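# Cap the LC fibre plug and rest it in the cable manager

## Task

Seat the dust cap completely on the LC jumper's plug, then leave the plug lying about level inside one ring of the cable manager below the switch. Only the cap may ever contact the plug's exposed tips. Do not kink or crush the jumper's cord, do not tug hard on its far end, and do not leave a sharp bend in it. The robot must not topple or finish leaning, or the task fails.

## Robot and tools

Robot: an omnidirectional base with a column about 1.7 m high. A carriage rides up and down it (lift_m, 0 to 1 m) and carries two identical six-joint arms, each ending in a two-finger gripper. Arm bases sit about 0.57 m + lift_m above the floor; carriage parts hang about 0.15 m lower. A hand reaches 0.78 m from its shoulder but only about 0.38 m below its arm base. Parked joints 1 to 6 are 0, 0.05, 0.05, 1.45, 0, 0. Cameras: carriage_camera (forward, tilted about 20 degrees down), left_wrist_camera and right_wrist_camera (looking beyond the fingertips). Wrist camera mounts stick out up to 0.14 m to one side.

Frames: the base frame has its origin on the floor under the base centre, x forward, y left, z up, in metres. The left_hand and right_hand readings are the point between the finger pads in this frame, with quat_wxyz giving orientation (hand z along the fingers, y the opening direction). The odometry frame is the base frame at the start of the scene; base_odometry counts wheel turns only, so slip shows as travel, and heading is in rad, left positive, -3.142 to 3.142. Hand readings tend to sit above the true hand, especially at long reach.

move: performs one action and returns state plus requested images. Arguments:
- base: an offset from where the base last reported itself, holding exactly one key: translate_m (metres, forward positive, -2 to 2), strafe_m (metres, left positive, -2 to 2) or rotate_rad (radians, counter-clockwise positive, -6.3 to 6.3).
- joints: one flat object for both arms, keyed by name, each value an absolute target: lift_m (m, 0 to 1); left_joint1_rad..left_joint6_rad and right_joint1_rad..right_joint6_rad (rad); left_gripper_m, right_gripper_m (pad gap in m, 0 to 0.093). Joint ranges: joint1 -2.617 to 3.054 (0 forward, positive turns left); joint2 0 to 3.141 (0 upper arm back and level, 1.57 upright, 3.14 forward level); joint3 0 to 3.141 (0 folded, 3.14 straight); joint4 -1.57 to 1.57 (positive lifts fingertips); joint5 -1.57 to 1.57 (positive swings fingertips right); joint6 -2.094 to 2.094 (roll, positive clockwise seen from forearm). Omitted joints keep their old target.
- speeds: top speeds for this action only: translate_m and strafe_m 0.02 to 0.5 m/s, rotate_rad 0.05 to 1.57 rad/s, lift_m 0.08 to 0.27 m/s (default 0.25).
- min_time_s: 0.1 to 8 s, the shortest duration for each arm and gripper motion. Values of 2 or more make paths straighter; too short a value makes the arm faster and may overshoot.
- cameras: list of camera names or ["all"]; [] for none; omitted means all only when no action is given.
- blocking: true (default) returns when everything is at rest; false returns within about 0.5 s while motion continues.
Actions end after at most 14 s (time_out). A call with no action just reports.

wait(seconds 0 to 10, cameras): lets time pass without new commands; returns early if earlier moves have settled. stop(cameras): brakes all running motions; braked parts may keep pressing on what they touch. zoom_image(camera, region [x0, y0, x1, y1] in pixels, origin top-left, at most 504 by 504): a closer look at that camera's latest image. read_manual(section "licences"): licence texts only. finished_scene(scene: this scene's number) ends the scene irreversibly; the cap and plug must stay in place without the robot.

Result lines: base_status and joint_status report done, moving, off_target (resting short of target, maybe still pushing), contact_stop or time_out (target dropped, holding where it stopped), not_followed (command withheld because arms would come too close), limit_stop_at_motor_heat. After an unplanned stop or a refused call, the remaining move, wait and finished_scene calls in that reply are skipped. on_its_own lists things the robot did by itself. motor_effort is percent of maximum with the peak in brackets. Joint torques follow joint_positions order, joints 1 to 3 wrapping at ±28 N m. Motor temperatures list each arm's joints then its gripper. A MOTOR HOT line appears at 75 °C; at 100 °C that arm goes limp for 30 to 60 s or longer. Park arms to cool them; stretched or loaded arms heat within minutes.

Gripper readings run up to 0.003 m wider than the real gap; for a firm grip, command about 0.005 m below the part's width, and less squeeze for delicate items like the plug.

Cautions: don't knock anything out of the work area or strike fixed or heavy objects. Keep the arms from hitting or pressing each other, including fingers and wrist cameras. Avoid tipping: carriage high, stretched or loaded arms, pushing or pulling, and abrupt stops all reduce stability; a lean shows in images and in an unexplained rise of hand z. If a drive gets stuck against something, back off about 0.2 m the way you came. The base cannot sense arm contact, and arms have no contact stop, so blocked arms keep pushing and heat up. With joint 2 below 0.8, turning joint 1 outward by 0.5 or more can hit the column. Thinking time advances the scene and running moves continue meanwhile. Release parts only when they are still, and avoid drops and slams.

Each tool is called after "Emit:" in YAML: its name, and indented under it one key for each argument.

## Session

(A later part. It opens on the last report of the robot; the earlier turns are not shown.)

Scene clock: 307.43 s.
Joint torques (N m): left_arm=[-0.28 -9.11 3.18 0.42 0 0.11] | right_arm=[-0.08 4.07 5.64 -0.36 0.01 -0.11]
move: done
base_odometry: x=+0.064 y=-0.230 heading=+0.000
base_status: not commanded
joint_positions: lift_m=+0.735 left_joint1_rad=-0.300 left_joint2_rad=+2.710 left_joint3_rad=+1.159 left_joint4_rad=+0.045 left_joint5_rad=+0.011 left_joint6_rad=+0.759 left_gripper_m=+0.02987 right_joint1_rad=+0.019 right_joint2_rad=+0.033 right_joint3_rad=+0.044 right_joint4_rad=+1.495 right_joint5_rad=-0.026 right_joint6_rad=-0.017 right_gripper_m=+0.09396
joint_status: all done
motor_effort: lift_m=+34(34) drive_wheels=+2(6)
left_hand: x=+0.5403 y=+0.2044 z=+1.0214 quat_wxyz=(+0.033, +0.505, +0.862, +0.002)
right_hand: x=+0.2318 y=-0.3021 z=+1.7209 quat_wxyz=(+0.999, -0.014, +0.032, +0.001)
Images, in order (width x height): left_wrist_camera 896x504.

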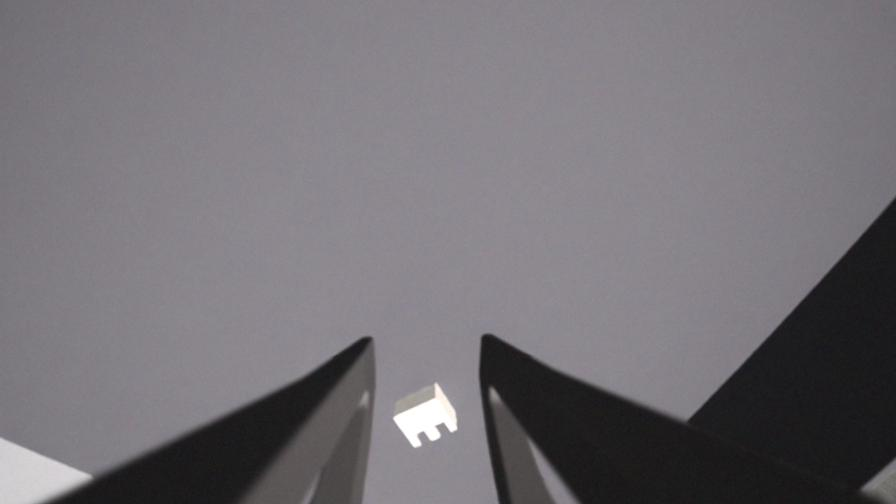

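Emit:
move:
  joints: {"lift_m": 0.7495}
  speeds: {"lift_m": 0.08}

Emit:
move:
  base: {"translate_m": -0.0066}
  joints: {"left_joint1_rad": -0.258, "left_joint6_rad": 0.244}
  speeds: {"translate_m": 0.03}
  min_time_s: 1.5
  cameras: ["left_wrist_camera"]

Emit:
zoom_image:
  camera: "left_wrist_camera"
  region: [350, 260, 510, 420]

Scene clock: 334.17 s.
Joint torques (N m): left_arm=[-0.25 -9.21 3.21 0.4 0 0.11] | right_arm=[-0.08 4.01 5.63 -0.37 0.02 -0.11]
move: done
base_odometry: x=+0.064 y=-0.230 heading=+0.000
base_status: not commanded
joint_positions: lift_m=+0.749 left_joint1_rad=-0.300 left_joint2_rad=+2.711 left_joint3_rad=+1.159 left_joint4_rad=+0.046 left_joint5_rad=+0.010 left_joint6_rad=+0.759 left_gripper_m=+0.02987 right_joint1_rad=+0.019 right_joint2_rad=+0.033 right_joint3_rad=+0.044 right_joint4_rad=+1.495 right_joint5_rad=-0.026 right_joint6_rad=-0.017 right_gripper_m=+0.09396
joint_status: all done
motor_effort: lift_m=+35(42) drive_wheels=+5(5)
left_hand: x=+0.5402 y=+0.2046 z=+1.0358 quat_wxyz=(+0.033, +0.505, +0.862, +0.003)
right_hand: x=+0.2318 y=-0.3021 z=+1.7358 quat_wxyz=(+0.999, -0.014, +0.032, +0.001)
pictures: none

Scene clock: 336.03 s.
Joint torques (N m): left_arm=[0.69 -9.26 3.12 0.41 -0.03 -0.1] | right_arm=[-0.08 4.07 5.61 -0.34 0.02 -0.11]
move: done
base_odometry: x=+0.058 y=-0.230 heading=+0.000
base_status: done
joint_positions: lift_m=+0.749 left_joint1_rad=-0.266 left_joint2_rad=+2.711 left_joint3_rad=+1.159 left_joint4_rad=+0.047 left_joint5_rad=+0.010 left_joint6_rad=+0.257 left_gripper_m=+0.02987 right_joint1_rad=+0.019 right_joint2_rad=+0.033 right_joint3_rad=+0.044 right_joint4_rad=+1.495 right_joint5_rad=-0.026 right_joint6_rad=-0.017 right_gripper_m=+0.09396
joint_status: all done
motor_effort: lift_m=+35(35) drive_wheels=-1(7)
left_hand: x=+0.5436 y=+0.2156 z=+1.0358 quat_wxyz=(+0.033, +0.258, +0.965, -0.005)
right_hand: x=+0.2318 y=-0.3021 z=+1.7358 quat_wxyz=(+0.999, -0.014, +0.032, +0.001)
Images, in order (width x height): left_wrist_camera 896x504.

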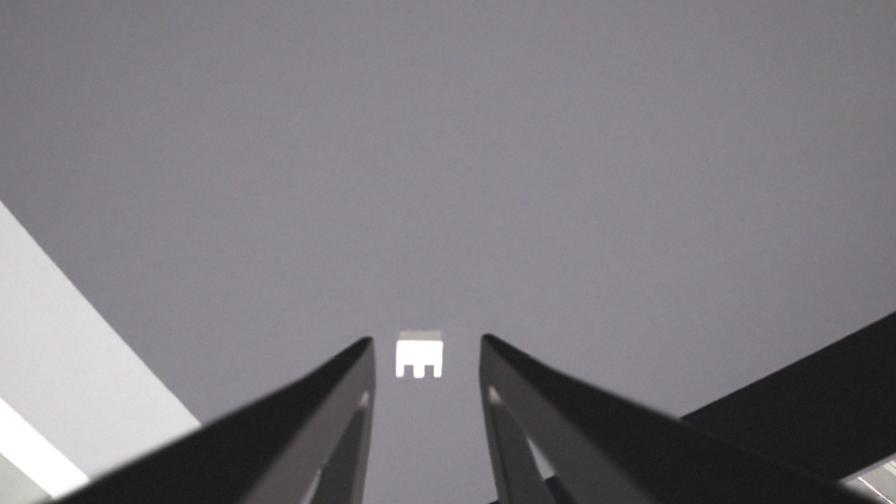

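Scaled by 3.150 from the camera's image (finer frame: 1280x720).

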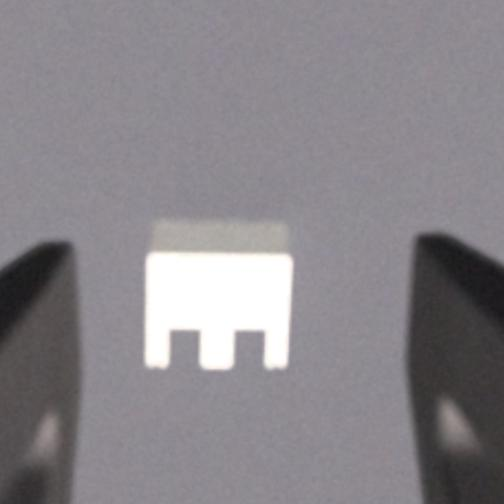

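Emit:
move:
  joints: {"lift_m": 0.734}
  speeds: {"lift_m": 0.08}

Emit:
move:
  joints: {"left_gripper_m": 0.010}
  min_time_s: 4
  cameras: ["left_wrist_camera"]

Emit:
zoom_image:
  camera: "left_wrist_camera"
  region: [350, 300, 510, 460]

Scene clock: 359.43 s.
Joint torques (N m): left_arm=[0.7 -9.25 3.12 0.37 -0.02 -0.09] | right_arm=[-0.06 4.05 5.57 -0.36 0.01 -0.11]
move: done
base_odometry: x=+0.058 y=-0.230 heading=+0.000
base_status: not commanded
joint_positions: lift_m=+0.734 left_joint1_rad=-0.266 left_joint2_rad=+2.711 left_joint3_rad=+1.160 left_joint4_rad=+0.050 left_joint5_rad=+0.010 left_joint6_rad=+0.254 left_gripper_m=+0.02987 right_joint1_rad=+0.019 right_joint2_rad=+0.033 right_joint3_rad=+0.044 right_joint4_rad=+1.494 right_joint5_rad=-0.026 right_joint6_rad=-0.017 right_gripper_m=+0.09396
joint_status: all done
motor_effort: lift_m=+33(35) drive_wheels=+0(3)
left_hand: x=+0.5449 y=+0.2154 z=+1.0206 quat_wxyz=(+0.035, +0.257, +0.966, -0.005)
right_hand: x=+0.2319 y=-0.3021 z=+1.7204 quat_wxyz=(+0.999, -0.014, +0.033, +0.001)
pictures: none

Scene clock: 363.73 s.
Joint torques (N m): left_arm=[0.72 -9.25 3.12 0.39 -0.02 -0.09] | right_arm=[-0.08 4.05 5.65 -0.36 0.02 -0.11]
move: done
base_odometry: x=+0.058 y=-0.230 heading=+0.000
base_status: not commanded
joint_positions: lift_m=+0.734 left_joint1_rad=-0.266 left_joint2_rad=+2.711 left_joint3_rad=+1.160 left_joint4_rad=+0.050 left_joint5_rad=+0.010 left_joint6_rad=+0.254 left_gripper_m=+0.01208 right_joint1_rad=+0.019 right_joint2_rad=+0.033 right_joint3_rad=+0.044 right_joint4_rad=+1.494 right_joint5_rad=-0.026 right_joint6_rad=-0.017 right_gripper_m=+0.09396
joint_status: all done
motor_effort: lift_m=+34(34) drive_wheels=+1(6)
left_hand: x=+0.5449 y=+0.2154 z=+1.0206 quat_wxyz=(+0.035, +0.257, +0.966, -0.005)
right_hand: x=+0.2319 y=-0.3021 z=+1.7204 quat_wxyz=(+0.999, -0.014, +0.033, +0.001)
Images, in order (width x height): left_wrist_camera 896x504.

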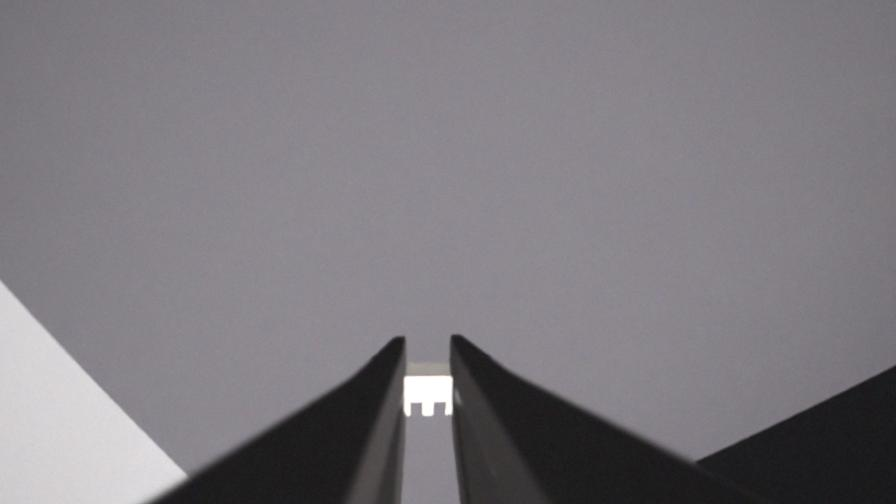

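Scaled by 3.150 from the camera's image (finer frame: 1280x720).

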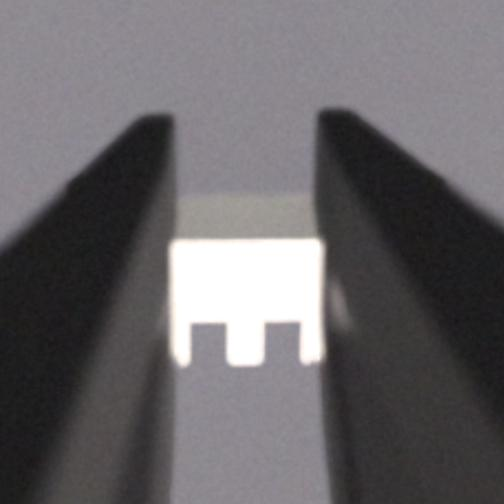

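Emit:
move:
  joints: {"left_gripper_m": 0.006}
  min_time_s: 1

Emit:
move:
  joints: {"lift_m": 0.80}
  speeds: {"lift_m": 0.08}
  cameras: ["left_wrist_camera"]

Emit:
zoom_image:
  camera: "left_wrist_camera"
  region: [350, 300, 510, 460]

Scene clock: 368.37 s.
Joint torques (N m): left_arm=[0.69 -9.25 3.12 0.38 -0.02 -0.08] | right_arm=[-0.06 4.05 5.61 -0.36 0.02 -0.11]
move: off_target
base_odometry: x=+0.058 y=-0.230 heading=+0.000
base_status: not commanded
joint_positions: lift_m=+0.734 left_joint1_rad=-0.266 left_joint2_rad=+2.711 left_joint3_rad=+1.160 left_joint4_rad=+0.050 left_joint5_rad=+0.010 left_joint6_rad=+0.254 left_gripper_m=+0.01208 right_joint1_rad=+0.019 right_joint2_rad=+0.033 right_joint3_rad=+0.044 right_joint4_rad=+1.494 right_joint5_rad=-0.026 right_joint6_rad=-0.017 right_gripper_m=+0.09396
joint_status: left_gripper_m off_target (ended at +0.01208, target +0.00600)
motor_effort: lift_m=+34(34) drive_wheels=+2(6)
left_hand: x=+0.5449 y=+0.2154 z=+1.0206 quat_wxyz=(+0.035, +0.257, +0.966, -0.005)
right_hand: x=+0.2319 y=-0.3021 z=+1.7204 quat_wxyz=(+0.999, -0.014, +0.033, +0.001)
pictures: none

Scene clock: 369.57 s.
Joint torques (N m): left_arm=[0.75 -9.33 3.12 0.39 -0.01 -0.09] | right_arm=[-0.08 4.1 5.71 -0.36 0.02 -0.11]
move: done
base_odometry: x=+0.058 y=-0.230 heading=+0.000
base_status: not commanded
joint_positions: lift_m=+0.800 left_joint1_rad=-0.266 left_joint2_rad=+2.712 left_joint3_rad=+1.160 left_joint4_rad=+0.048 left_joint5_rad=+0.010 left_joint6_rad=+0.254 left_gripper_m=+0.01208 right_joint1_rad=+0.019 right_joint2_rad=+0.033 right_joint3_rad=+0.044 right_joint4_rad=+1.494 right_joint5_rad=-0.026 right_joint6_rad=-0.017 right_gripper_m=+0.09396
joint_status: all done
motor_effort: lift_m=+35(42) drive_wheels=-1(4)
left_hand: x=+0.5439 y=+0.2156 z=+1.0861 quat_wxyz=(+0.033, +0.257, +0.966, -0.005)
right_hand: x=+0.2319 y=-0.3021 z=+1.7862 quat_wxyz=(+0.999, -0.014, +0.033, +0.001)
Images, in order (width x height): left_wrist_camera 896x504.

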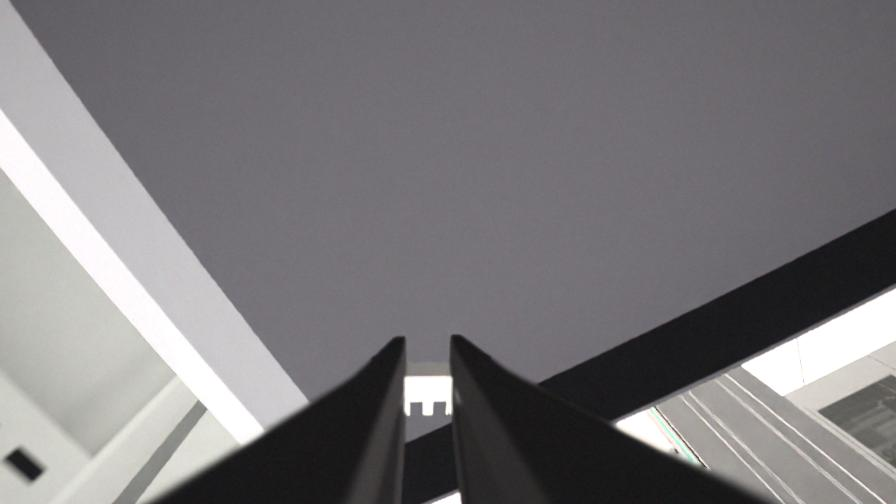

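Scaled by 3.150 from the camera's image (finer frame: 1280x720).

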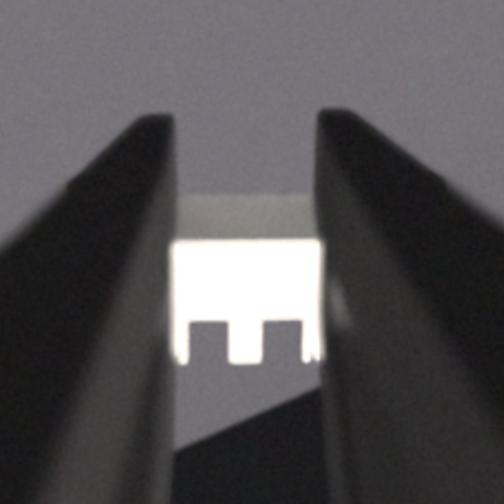

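Emit:
move:
  base: {"translate_m": -0.10}
  joints: {"left_joint1_rad": -0.108, "left_joint2_rad": 1.215, "left_joint3_rad": 1.015, "left_joint4_rad": -1.21, "left_joint5_rad": -0.086, "left_joint6_rad": -1.0, "right_gripper_m": 0.026}
  speeds: {"translate_m": 0.1}
  min_time_s: 2.5

Emit:
move:
  joints: {"lift_m": 0.6175, "right_joint1_rad": 0.776, "right_joint2_rad": 2.352, "right_joint3_rad": 1.052, "right_joint4_rad": 1.290, "right_joint5_rad": 0.226, "right_joint6_rad": -1.565}
  speeds: {"lift_m": 0.1}
  min_time_s: 3
  cameras: ["all"]

Scene clock: 456.33 s.
Joint torques (N m): left_arm=[0.7 -4.18 5.9 0.45 -0.16 -0.08] | right_arm=[-0.08 4.05 5.64 -0.4 0.02 -0.11]
Motor temperatures (°C): left_arm=[29 55 37 30 29 33 34] | right_arm=[31 38 39 30 31 30 33]
move: done
base_odometry: x=-0.042 y=-0.230 heading=+0.000
base_status: done
joint_positions: lift_m=+0.800 left_joint1_rad=-0.116 left_joint2_rad=+1.230 left_joint3_rad=+1.029 left_joint4_rad=-1.198 left_joint5_rad=-0.072 left_joint6_rad=-0.988 left_gripper_m=+0.01208 right_joint1_rad=+0.019 right_joint2_rad=+0.033 right_joint3_rad=+0.044 right_joint4_rad=+1.496 right_joint5_rad=-0.026 right_joint6_rad=-0.017 right_gripper_m=+0.02614
joint_status: all done
motor_effort: lift_m=+35(36) drive_wheels=+1(10)
left_hand: x=+0.4412 y=+0.2932 z=+1.4823 quat_wxyz=(+0.092, -0.423, +0.901, -0.014)
right_hand: x=+0.2315 y=-0.3021 z=+1.7863 quat_wxyz=(+0.999, -0.014, +0.032, +0.001)
pictures: none

Scene clock: 459.67 s.
Joint torques (N m): left_arm=[0.73 -3.89 6.34 0.55 -0.13 -0.07] | right_arm=[0.46 -10.82 6.54 2.55 0.1 -0.13]
move: done
base_odometry: x=-0.042 y=-0.230 heading=+0.000
base_status: not commanded
joint_positions: lift_m=+0.618 left_joint1_rad=-0.116 left_joint2_rad=+1.227 left_joint3_rad=+1.024 left_joint4_rad=-1.211 left_joint5_rad=-0.075 left_joint6_rad=-0.990 left_gripper_m=+0.01208 right_joint1_rad=+0.771 right_joint2_rad=+2.336 right_joint3_rad=+1.033 right_joint4_rad=+1.300 right_joint5_rad=+0.215 right_joint6_rad=-1.554 right_gripper_m=+0.02613
joint_status: all done
motor_effort: lift_m=+35(35) drive_wheels=+0(4)
left_hand: x=+0.4369 y=+0.2942 z=+1.2985 quat_wxyz=(+0.086, -0.424, +0.901, -0.009)
right_hand: x=+0.6496 y=+0.0632 z=+1.2540 quat_wxyz=(+0.619, -0.616, +0.349, -0.338)
pictures: carriage_camera, left_wrist_camera, right_wrist_camera
Images, in order (width x height): carriage_camera 896x504, left_wrist_camera 896x504, right_wrist_camera 896x504.

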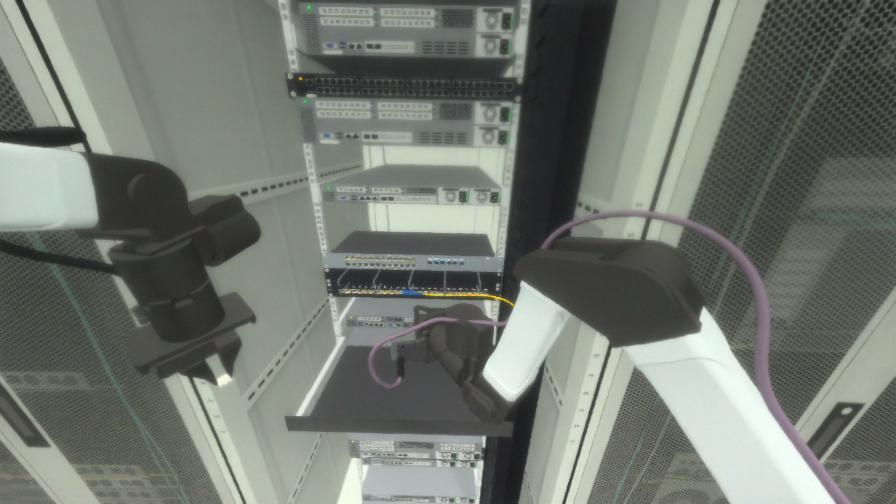

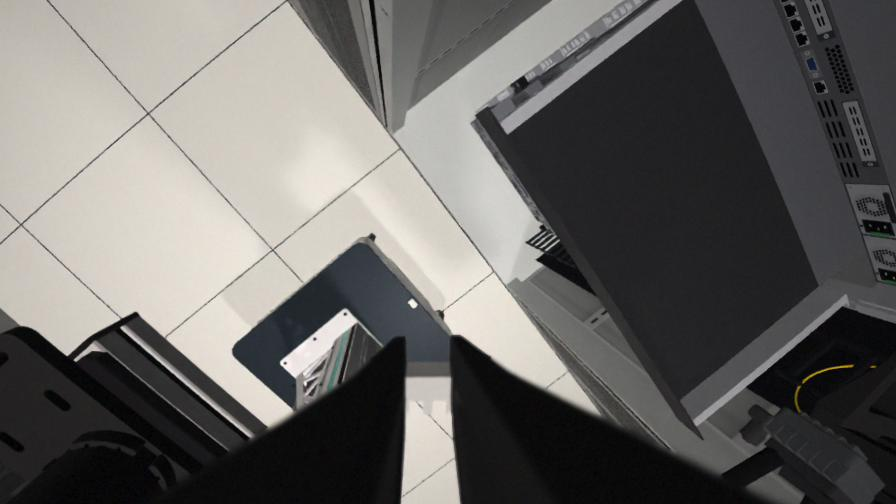

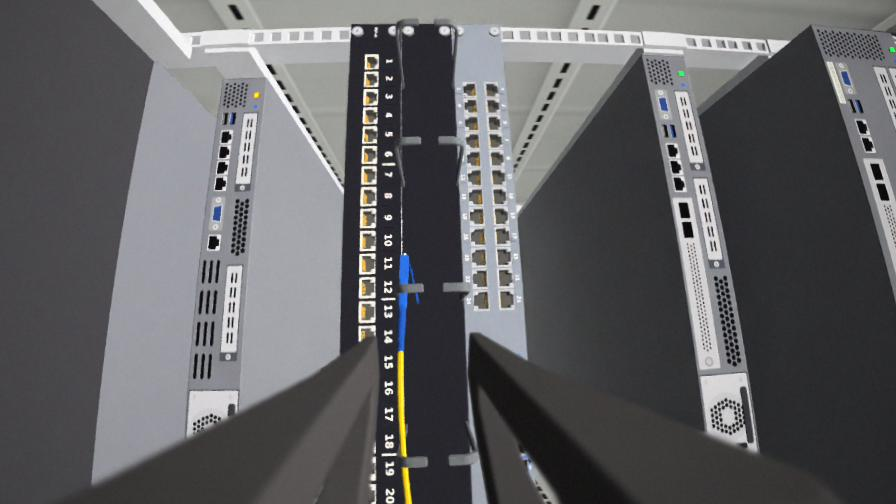

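Emit:
move:
  base: {"translate_m": 0.07}
  joints: {"lift_m": 0.6075, "right_joint1_rad": 0.789, "right_joint2_rad": 2.359, "right_joint3_rad": 1.077, "right_joint4_rad": 1.275, "right_joint5_rad": 0.245, "right_joint6_rad": -1.575}
  speeds: {"translate_m": 0.06, "lift_m": 0.08}
  min_time_s: 1.0
  cameras: ["right_wrist_camera"]

Scene clock: 498.17 s.
Joint torques (N m): left_arm=[0.76 -3.63 6.46 0.56 -0.13 -0.07] | right_arm=[0.61 -10.96 6.71 2.48 0.1 -0.14]
Motor temperatures (°C): left_arm=[29 47 40 31 29 33 35] | right_arm=[31 46 41 37 31 30 33]
move: done
base_odometry: x=+0.028 y=-0.231 heading=-0.001
base_status: done
joint_positions: lift_m=+0.608 left_joint1_rad=-0.116 left_joint2_rad=+1.224 left_joint3_rad=+1.023 left_joint4_rad=-1.213 left_joint5_rad=-0.076 left_joint6_rad=-0.990 left_gripper_m=+0.01208 right_joint1_rad=+0.783 right_joint2_rad=+2.343 right_joint3_rad=+1.058 right_joint4_rad=+1.288 right_joint5_rad=+0.236 right_joint6_rad=-1.565 right_gripper_m=+0.02613
joint_status: all done
motor_effort: lift_m=+34(35) drive_wheels=+4(10)
left_hand: x=+0.4363 y=+0.2944 z=+1.2888 quat_wxyz=(+0.086, -0.424, +0.901, -0.009)
right_hand: x=+0.6508 y=+0.0691 z=+1.2469 quat_wxyz=(+0.618, -0.615, +0.348, -0.345)
Images, in order (width x height): right_wrist_camera 896x504.

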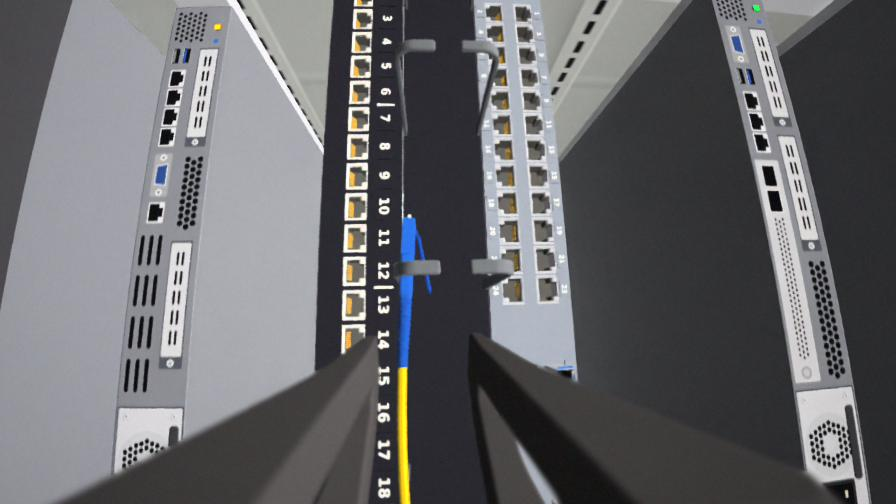

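Emit:
move:
  base: {"translate_m": 0.03}
  joints: {"lift_m": 0.602, "right_joint1_rad": 0.805, "right_joint2_rad": 2.3735, "right_joint3_rad": 1.112, "right_joint4_rad": 1.254, "right_joint5_rad": 0.256, "right_joint6_rad": -1.58}
  speeds: {"translate_m": 0.05, "lift_m": 0.08}
  min_time_s: 0.8
  cameras: ["right_wrist_camera"]

Scene clock: 534.87 s.
Joint torques (N m): left_arm=[0.72 -3.56 6.53 0.59 -0.13 -0.07] | right_arm=[0.42 -11.03 6.63 2.49 0.1 -0.15]
Motor temperatures (°C): left_arm=[29 44 42 31 29 33 35] | right_arm=[31 48 41 42 31 30 33]
move: done
base_odometry: x=+0.058 y=-0.231 heading=-0.001
base_status: done
joint_positions: lift_m=+0.602 left_joint1_rad=-0.116 left_joint2_rad=+1.224 left_joint3_rad=+1.022 left_joint4_rad=-1.214 left_joint5_rad=-0.076 left_joint6_rad=-0.990 left_gripper_m=+0.01208 right_joint1_rad=+0.800 right_joint2_rad=+2.356 right_joint3_rad=+1.094 right_joint4_rad=+1.267 right_joint5_rad=+0.247 right_joint6_rad=-1.570 right_gripper_m=+0.02613
joint_status: all done
motor_effort: lift_m=+34(35) drive_wheels=+0(10)
left_hand: x=+0.4356 y=+0.2944 z=+1.2829 quat_wxyz=(+0.085, -0.424, +0.901, -0.008)
right_hand: x=+0.6505 y=+0.0802 z=+1.2422 quat_wxyz=(+0.619, -0.616, +0.344, -0.345)
Images, in order (width x height): right_wrist_camera 896x504.

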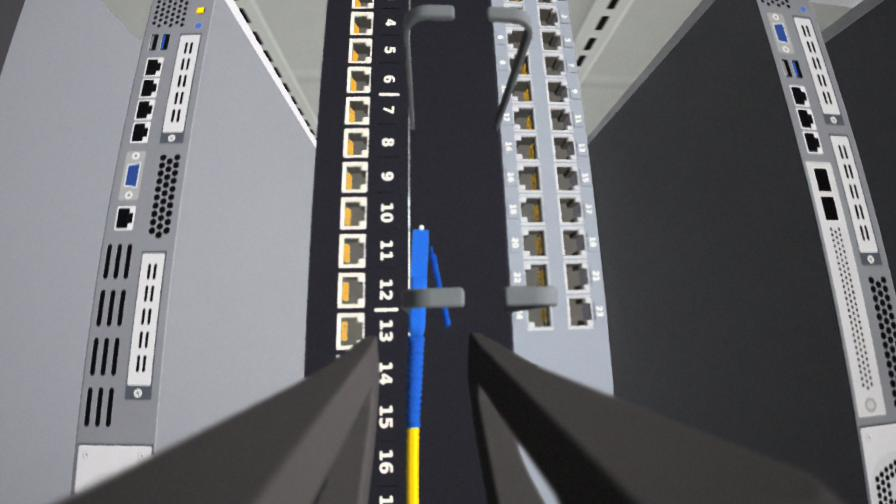

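Emit:
move:
  base: {"translate_m": 0.0135}
  joints: {"lift_m": 0.6005}
  speeds: {"translate_m": 0.03, "lift_m": 0.08}
  cameras: ["right_wrist_camera"]

Emit:
move:
  joints: {"right_gripper_m": 0.001}
  min_time_s: 2.5
  cameras: ["right_wrist_camera"]

Emit:
zoom_image:
  camera: "right_wrist_camera"
  region: [360, 200, 560, 400]

Scene clock: 546.87 s.
Joint torques (N m): left_arm=[0.75 -3.43 6.52 0.6 -0.13 -0.07] | right_arm=[0.36 -11.19 6.57 2.53 0.09 -0.14]
move: done
base_odometry: x=+0.071 y=-0.231 heading=-0.001
base_status: done
joint_positions: lift_m=+0.601 left_joint1_rad=-0.116 left_joint2_rad=+1.222 left_joint3_rad=+1.022 left_joint4_rad=-1.215 left_joint5_rad=-0.076 left_joint6_rad=-0.990 left_gripper_m=+0.01208 right_joint1_rad=+0.801 right_joint2_rad=+2.358 right_joint3_rad=+1.095 right_joint4_rad=+1.263 right_joint5_rad=+0.249 right_joint6_rad=-1.571 right_gripper_m=+0.02613
joint_status: all done
motor_effort: lift_m=+33(33) drive_wheels=+4(9)
left_hand: x=+0.4354 y=+0.2945 z=+1.2819 quat_wxyz=(+0.086, -0.424, +0.901, -0.009)
right_hand: x=+0.6505 y=+0.0804 z=+1.2393 quat_wxyz=(+0.617, -0.617, +0.345, -0.345)
Images, in order (width x height): right_wrist_camera 896x504.

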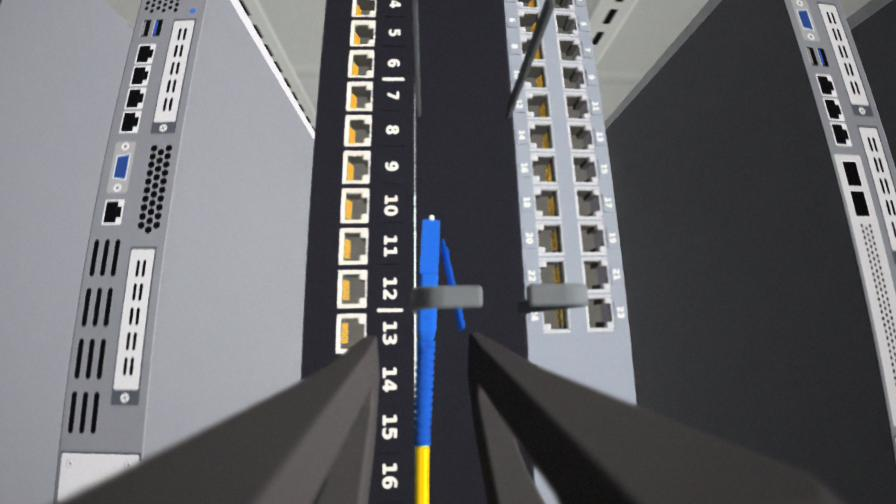

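Scene clock: 549.67 s.
Joint torques (N m): left_arm=[0.72 -3.44 6.49 0.6 -0.14 -0.07] | right_arm=[0.39 -11.21 6.53 2.49 0.08 -0.14]
move: done
base_odometry: x=+0.071 y=-0.231 heading=-0.001
base_status: not commanded
joint_positions: lift_m=+0.601 left_joint1_rad=-0.116 left_joint2_rad=+1.222 left_joint3_rad=+1.022 left_joint4_rad=-1.215 left_joint5_rad=-0.076 left_joint6_rad=-0.990 left_gripper_m=+0.01208 right_joint1_rad=+0.801 right_joint2_rad=+2.358 right_joint3_rad=+1.095 right_joint4_rad=+1.267 right_joint5_rad=+0.249 right_joint6_rad=-1.571 right_gripper_m=+0.00390
joint_status: all done
motor_effort: lift_m=+33(33) drive_wheels=+0(6)
left_hand: x=+0.4354 y=+0.2945 z=+1.2819 quat_wxyz=(+0.086, -0.424, +0.901, -0.009)
right_hand: x=+0.6505 y=+0.0804 z=+1.2401 quat_wxyz=(+0.619, -0.616, +0.344, -0.345)
Images, in order (width x height): right_wrist_camera 896x504.

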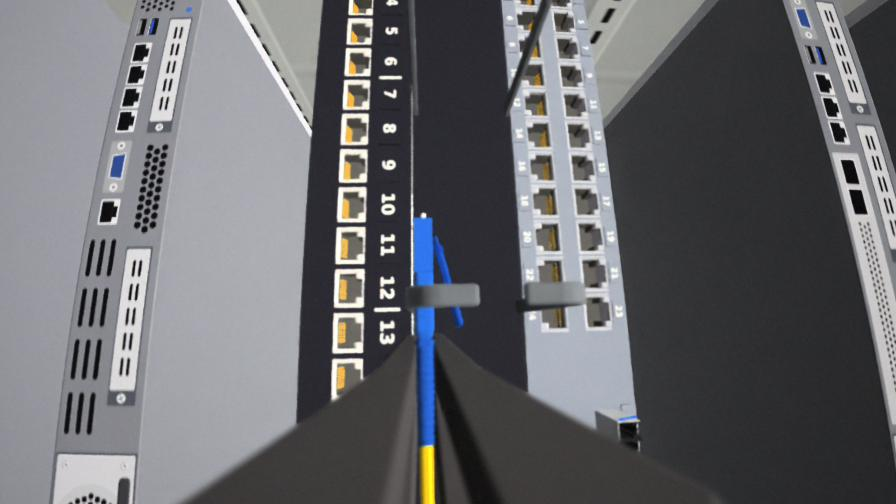

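Scaled by 2.520 from the camera's image (finer frame: 1280x720).

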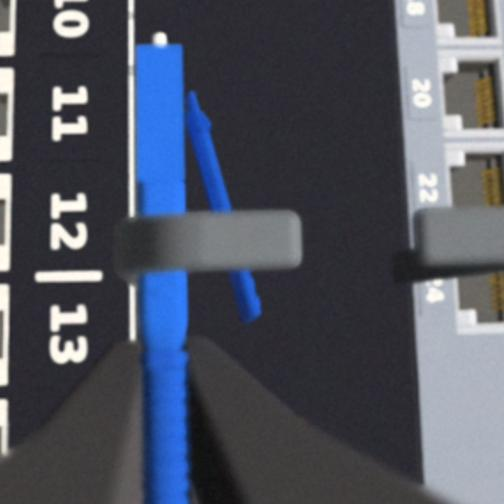

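Emit:
move:
  joints: {"right_joint1_rad": 0.712, "right_joint2_rad": 2.528, "right_joint3_rad": 1.216, "right_joint4_rad": 1.545, "right_joint5_rad": -0.054, "right_joint6_rad": -1.709}
  min_time_s: 4
  cameras: ["right_wrist_camera"]

Emit:
move:
  joints: {"lift_m": 0.5905}
  speeds: {"lift_m": 0.08}
  cameras: ["right_wrist_camera"]

Scene clock: 604.07 s.
Joint torques (N m): left_arm=[0.73 -3.48 6.5 0.59 -0.12 -0.08] | right_arm=[-0.62 -11.52 6.39 2.59 -0.1 -0.15]
move: done
base_odometry: x=+0.071 y=-0.231 heading=-0.001
base_status: not commanded
joint_positions: lift_m=+0.601 left_joint1_rad=-0.116 left_joint2_rad=+1.222 left_joint3_rad=+1.022 left_joint4_rad=-1.215 left_joint5_rad=-0.076 left_joint6_rad=-0.990 left_gripper_m=+0.01208 right_joint1_rad=+0.718 right_joint2_rad=+2.509 right_joint3_rad=+1.196 right_joint4_rad=+1.540 right_joint5_rad=-0.043 right_joint6_rad=-1.700 right_gripper_m=+0.00390
joint_status: all done
motor_effort: lift_m=+33(33) drive_wheels=-3(6)
left_hand: x=+0.4354 y=+0.2945 z=+1.2819 quat_wxyz=(+0.086, -0.424, +0.901, -0.009)
right_hand: x=+0.6586 y=+0.0899 z=+1.2583 quat_wxyz=(+0.696, -0.588, +0.205, -0.357)
Images, in order (width x height): right_wrist_camera 896x504.

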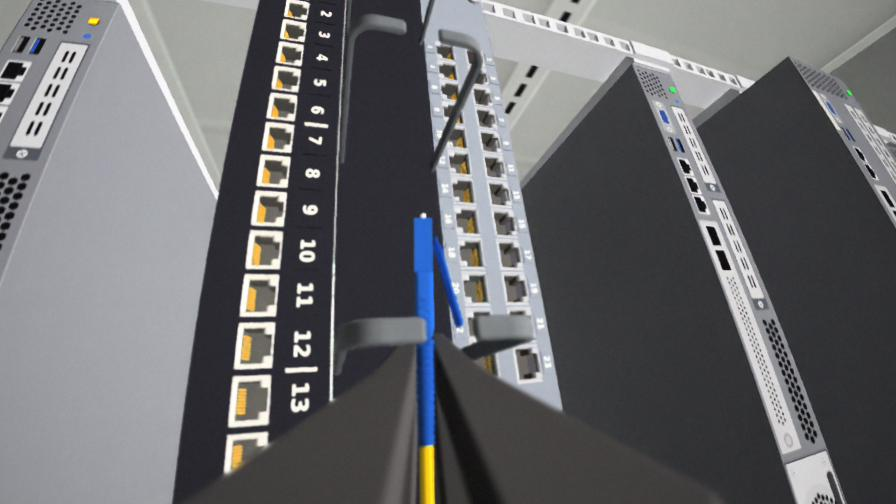

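Scene clock: 604.57 s.
Joint torques (N m): left_arm=[0.72 -3.45 6.54 0.58 -0.13 -0.07] | right_arm=[-0.39 -12.1 5.91 2.43 -0.09 -0.15]
move: done
base_odometry: x=+0.071 y=-0.231 heading=-0.001
base_status: not commanded
joint_positions: lift_m=+0.591 left_joint1_rad=-0.116 left_joint2_rad=+1.222 left_joint3_rad=+1.021 left_joint4_rad=-1.214 left_joint5_rad=-0.076 left_joint6_rad=-0.990 left_gripper_m=+0.01208 right_joint1_rad=+0.716 right_joint2_rad=+2.515 right_joint3_rad=+1.202 right_joint4_rad=+1.551 right_joint5_rad=-0.044 right_joint6_rad=-1.700 right_gripper_m=+0.00390
joint_status: all done
motor_effort: lift_m=+34(36) drive_wheels=+2(6)
left_hand: x=+0.4356 y=+0.2944 z=+1.2716 quat_wxyz=(+0.086, -0.424, +0.901, -0.009)
right_hand: x=+0.6591 y=+0.0896 z=+1.2495 quat_wxyz=(+0.699, -0.584, +0.203, -0.359)
Images, in order (width x height): right_wrist_camera 896x504.

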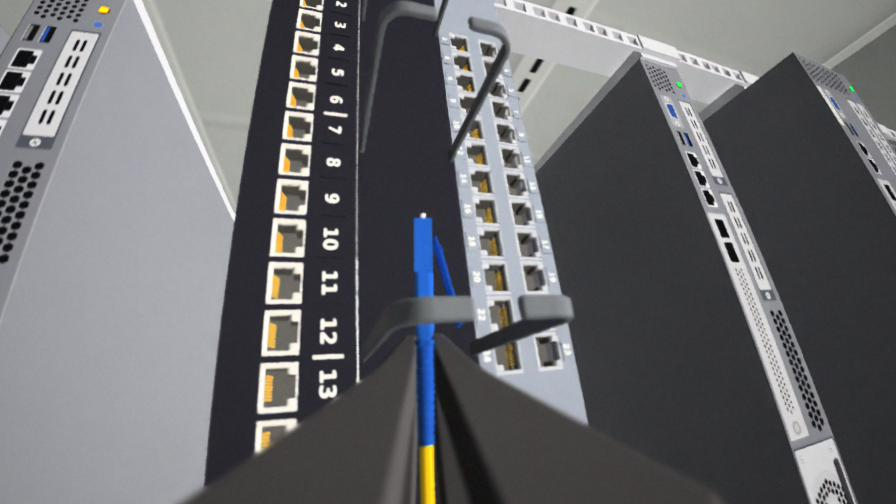

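Emit:
move:
  joints: {"lift_m": 0.597, "right_joint1_rad": 0.746, "right_joint2_rad": 2.466, "right_joint3_rad": 1.174, "right_joint4_rad": 1.508, "right_joint5_rad": 0.051, "right_joint6_rad": -1.757}
  speeds: {"lift_m": 0.08}
  min_time_s: 2
  cameras: ["right_wrist_camera"]

Scene clock: 662.00 s.
Joint torques (N m): left_arm=[0.75 -3.48 6.61 0.57 -0.13 -0.07] | right_arm=[0.58 -16.35 3.7 2.38 0.12 -0.13]
Motor temperatures (°C): left_arm=[29 42 42 31 29 33 36] | right_arm=[31 52 42 47 31 30 35]
move: done
base_odometry: x=+0.071 y=-0.231 heading=-0.001
base_status: not commanded
joint_positions: lift_m=+0.597 left_joint1_rad=-0.116 left_joint2_rad=+1.222 left_joint3_rad=+1.021 left_joint4_rad=-1.213 left_joint5_rad=-0.076 left_joint6_rad=-0.990 left_gripper_m=+0.01208 right_joint1_rad=+0.740 right_joint2_rad=+2.499 right_joint3_rad=+1.185 right_joint4_rad=+1.521 right_joint5_rad=+0.041 right_joint6_rad=-1.748 right_gripper_m=+0.00390
joint_status: all done
motor_effort: lift_m=+35(44) drive_wheels=+4(5)
left_hand: x=+0.4357 y=+0.2945 z=+1.2780 quat_wxyz=(+0.086, -0.424, +0.901, -0.009)
right_hand: x=+0.6588 y=+0.0885 z=+1.2517 quat_wxyz=(+0.673, -0.592, +0.217, -0.386)
Images, in order (width x height): right_wrist_camera 896x504.

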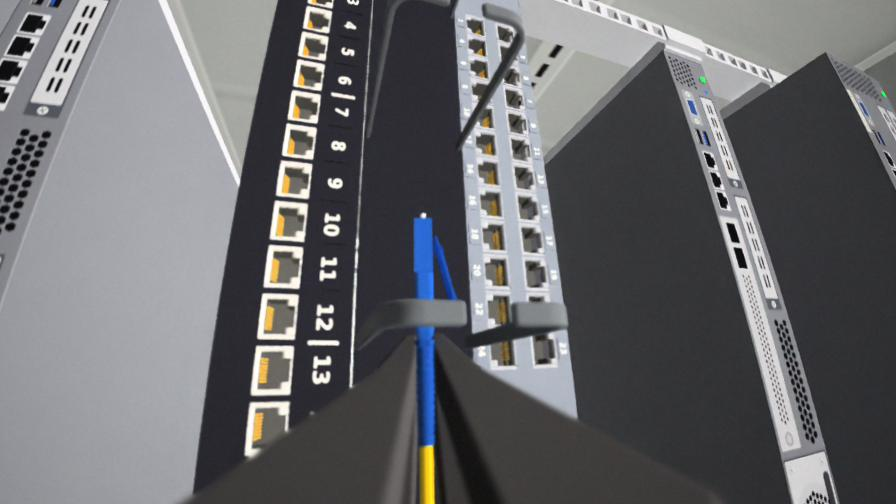

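Emit:
move:
  joints: {"lift_m": 0.602, "left_joint1_rad": -0.462, "left_joint2_rad": 1.955, "left_joint3_rad": 1.672, "left_joint4_rad": -1.071, "left_joint5_rad": -0.187, "left_joint6_rad": -2.055}
  speeds: {"lift_m": 0.08}
  min_time_s: 3
  cameras: ["left_wrist_camera", "right_wrist_camera"]

Scene clock: 692.63 s.
Joint torques (N m): left_arm=[-0.59 -7.76 10.09 0.67 -0.21 -0.07] | right_arm=[0.58 -15.5 4.04 2.49 0.1 -0.13]
Motor temperatures (°C): left_arm=[29 42 42 31 29 33 36] | right_arm=[31 60 40 46 31 30 35]
move: done
base_odometry: x=+0.071 y=-0.231 heading=-0.001
base_status: not commanded
joint_positions: lift_m=+0.602 left_joint1_rad=-0.454 left_joint2_rad=+1.942 left_joint3_rad=+1.638 left_joint4_rad=-1.085 left_joint5_rad=-0.173 left_joint6_rad=-2.043 left_gripper_m=+0.01208 right_joint1_rad=+0.740 right_joint2_rad=+2.491 right_joint3_rad=+1.182 right_joint4_rad=+1.513 right_joint5_rad=+0.043 right_joint6_rad=-1.748 right_gripper_m=+0.00390
joint_status: all done
motor_effort: lift_m=+36(43) drive_wheels=+4(7)
left_hand: x=+0.5984 y=+0.1532 z=+1.2579 quat_wxyz=(+0.110, -0.713, +0.690, -0.058)
right_hand: x=+0.6589 y=+0.0882 z=+1.2581 quat_wxyz=(+0.672, -0.593, +0.218, -0.386)
Images, in order (width x height): left_wrist_camera 896x504, right_wrist_camera 896x504.

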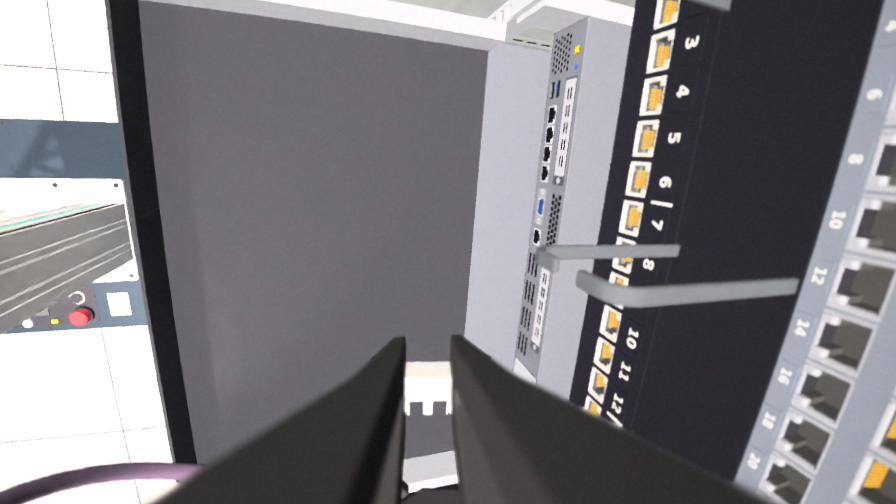

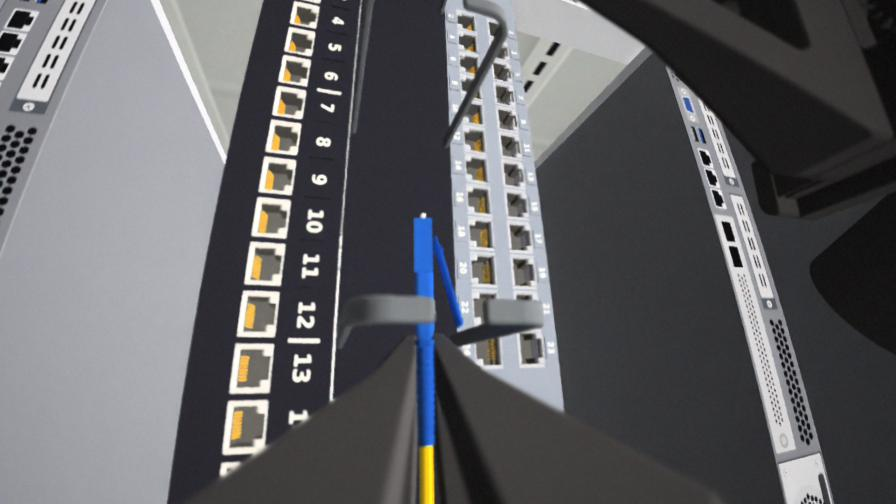

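Emit:
move:
  joints: {"left_joint1_rad": -0.388, "left_joint2_rad": 2.183, "left_joint3_rad": 1.987, "left_joint4_rad": -1.153, "left_joint5_rad": -0.158, "left_joint6_rad": -1.980}
  min_time_s: 3
  cameras: ["left_wrist_camera", "right_wrist_camera"]

Emit:
zoom_image:
  camera: "left_wrist_camera"
  region: [340, 330, 540, 504]

Emit:
zoom_image:
  camera: "right_wrist_camera"
  region: [340, 100, 580, 340]

Scene clock: 718.00 s.
Joint torques (N m): left_arm=[1.18 -8.39 10.48 0.71 0.03 0.13] | right_arm=[0.57 -15.56 4.04 2.5 0.1 -0.14]
Motor temperatures (°C): left_arm=[29 44 45 31 29 33 36] | right_arm=[31 57 39 48 31 30 35]
move: done
base_odometry: x=+0.071 y=-0.231 heading=-0.001
base_status: not commanded
joint_positions: lift_m=+0.602 left_joint1_rad=-0.402 left_joint2_rad=+2.158 left_joint3_rad=+1.948 left_joint4_rad=-1.169 left_joint5_rad=-0.170 left_joint6_rad=-1.991 left_gripper_m=+0.01208 right_joint1_rad=+0.740 right_joint2_rad=+2.491 right_joint3_rad=+1.182 right_joint4_rad=+1.513 right_joint5_rad=+0.043 right_joint6_rad=-1.748 right_gripper_m=+0.00390
joint_status: all done
motor_effort: lift_m=+36(36) drive_wheels=+3(6)
left_hand: x=+0.6549 y=+0.1520 z=+1.2560 quat_wxyz=(+0.113, -0.714, +0.689, -0.058)
right_hand: x=+0.6589 y=+0.0882 z=+1.2581 quat_wxyz=(+0.672, -0.593, +0.218, -0.386)
Images, in order (width x height): left_wrist_camera 896x504, right_wrist_camera 896x504.

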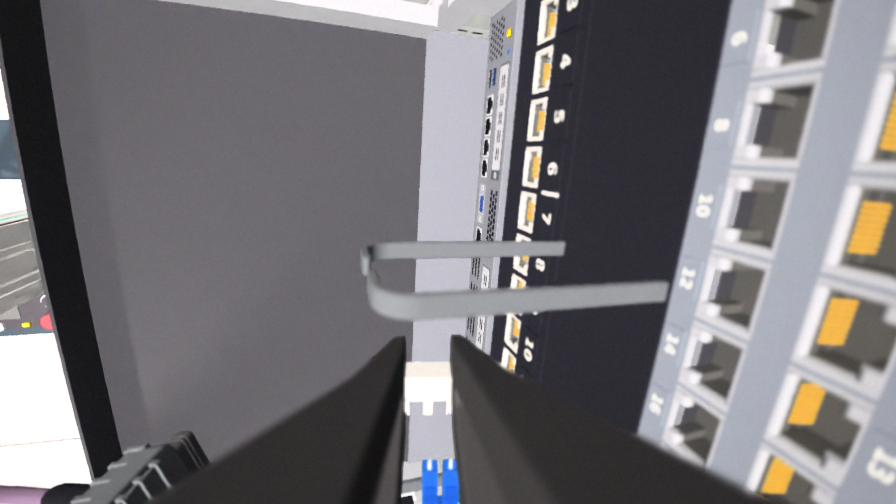

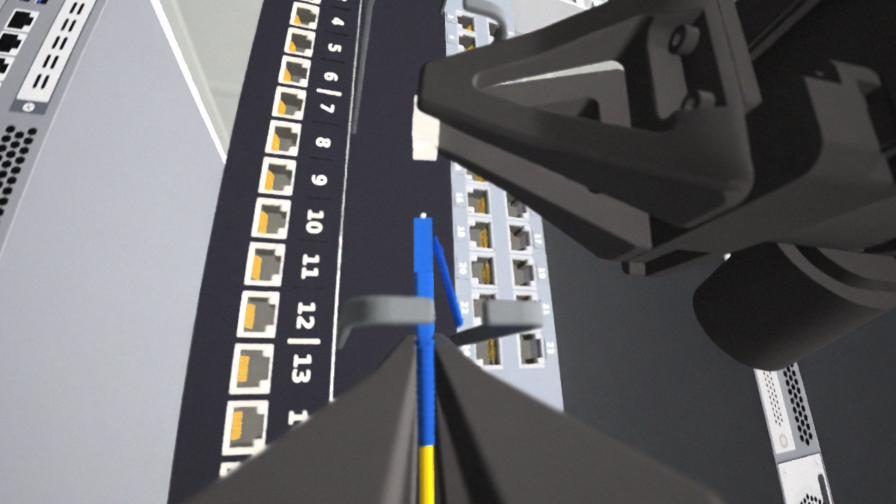

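Scaled by 2.520 from the camera's image (finer frame: 1280x720).

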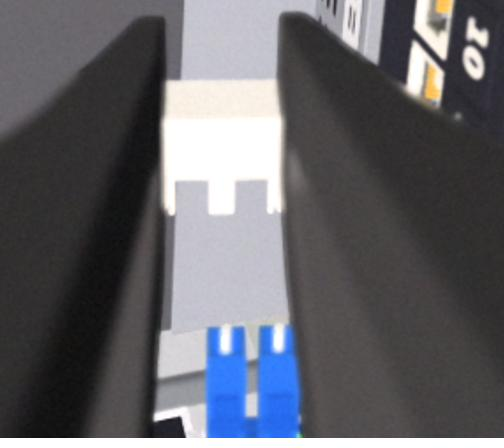

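Scaled by 2.100 from the camera's image (finer frame: 1280x720).

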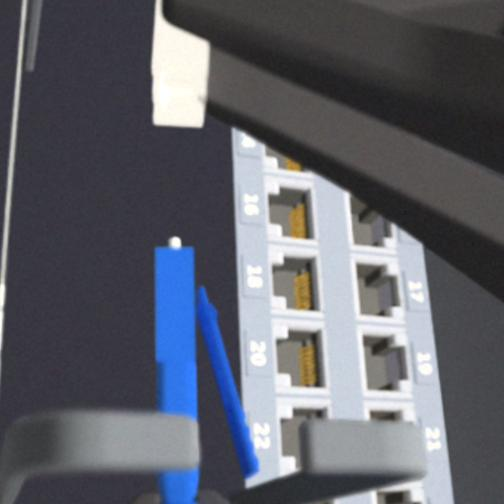

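Emit:
move:
  joints: {"left_joint4_rad": -1.136, "right_joint4_rad": 1.533}
  min_time_s: 1
  cameras: ["left_wrist_camera", "right_wrist_camera"]

Emit:
zoom_image:
  camera: "left_wrist_camera"
  region: [380, 360, 500, 504]

Emit:
zoom_image:
  camera: "right_wrist_camera"
  region: [380, 100, 500, 340]

Scene clock: 754.33 s.
Joint torques (N m): left_arm=[1.17 -8.39 10.48 0.89 0.02 0.13] | right_arm=[0.55 -15.54 4.03 2.6 0.09 -0.14]
Motor temperatures (°C): left_arm=[29 50 52 32 29 33 36] | right_arm=[31 57 39 50 31 30 36]
move: done
base_odometry: x=+0.071 y=-0.231 heading=-0.001
base_status: not commanded
joint_positions: lift_m=+0.602 left_joint1_rad=-0.402 left_joint2_rad=+2.158 left_joint3_rad=+1.948 left_joint4_rad=-1.169 left_joint5_rad=-0.170 left_joint6_rad=-1.991 left_gripper_m=+0.01208 right_joint1_rad=+0.740 right_joint2_rad=+2.491 right_joint3_rad=+1.182 right_joint4_rad=+1.527 right_joint5_rad=+0.043 right_joint6_rad=-1.748 right_gripper_m=+0.00390
joint_status: all done
motor_effort: lift_m=+36(36) drive_wheels=+4(8)
left_hand: x=+0.6548 y=+0.1520 z=+1.2559 quat_wxyz=(+0.113, -0.714, +0.689, -0.058)
right_hand: x=+0.6584 y=+0.0877 z=+1.2616 quat_wxyz=(+0.676, -0.588, +0.217, -0.388)
Images, in order (width x height): left_wrist_camera 896x504, right_wrist_camera 896x504.

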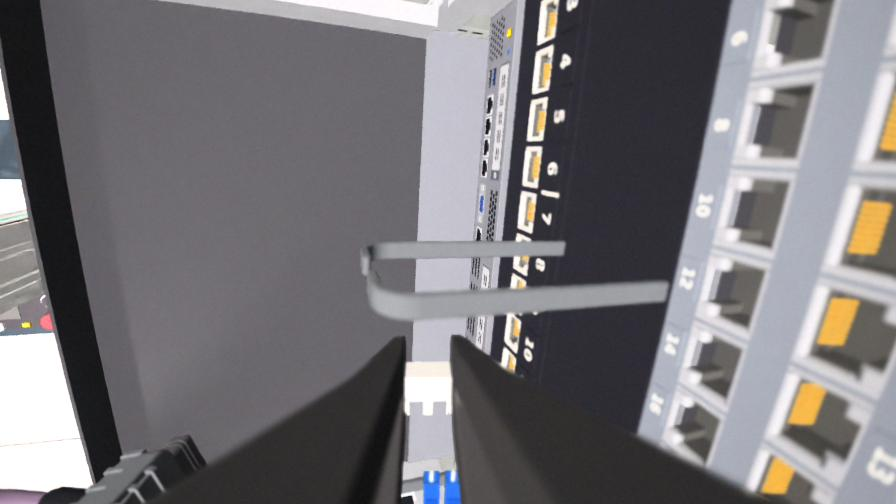

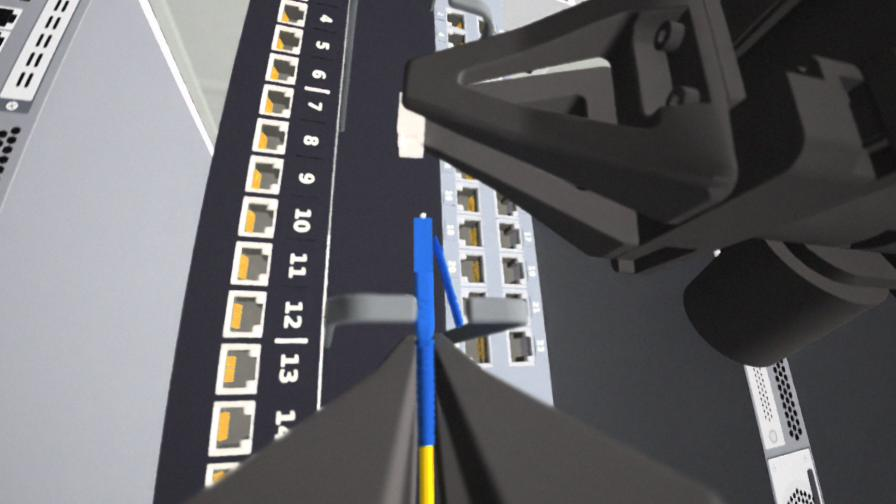

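Scaled by 3.500 from the camera's image (finer frame: 1280x720).

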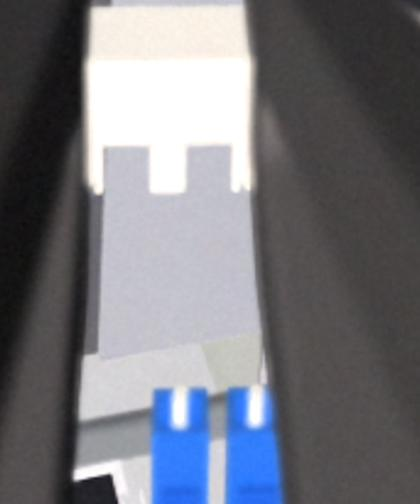

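Scaled by 2.100 from the camera's image (finer frame: 1280x720).

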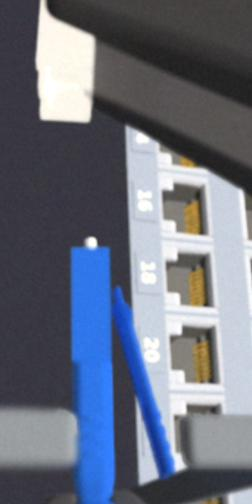

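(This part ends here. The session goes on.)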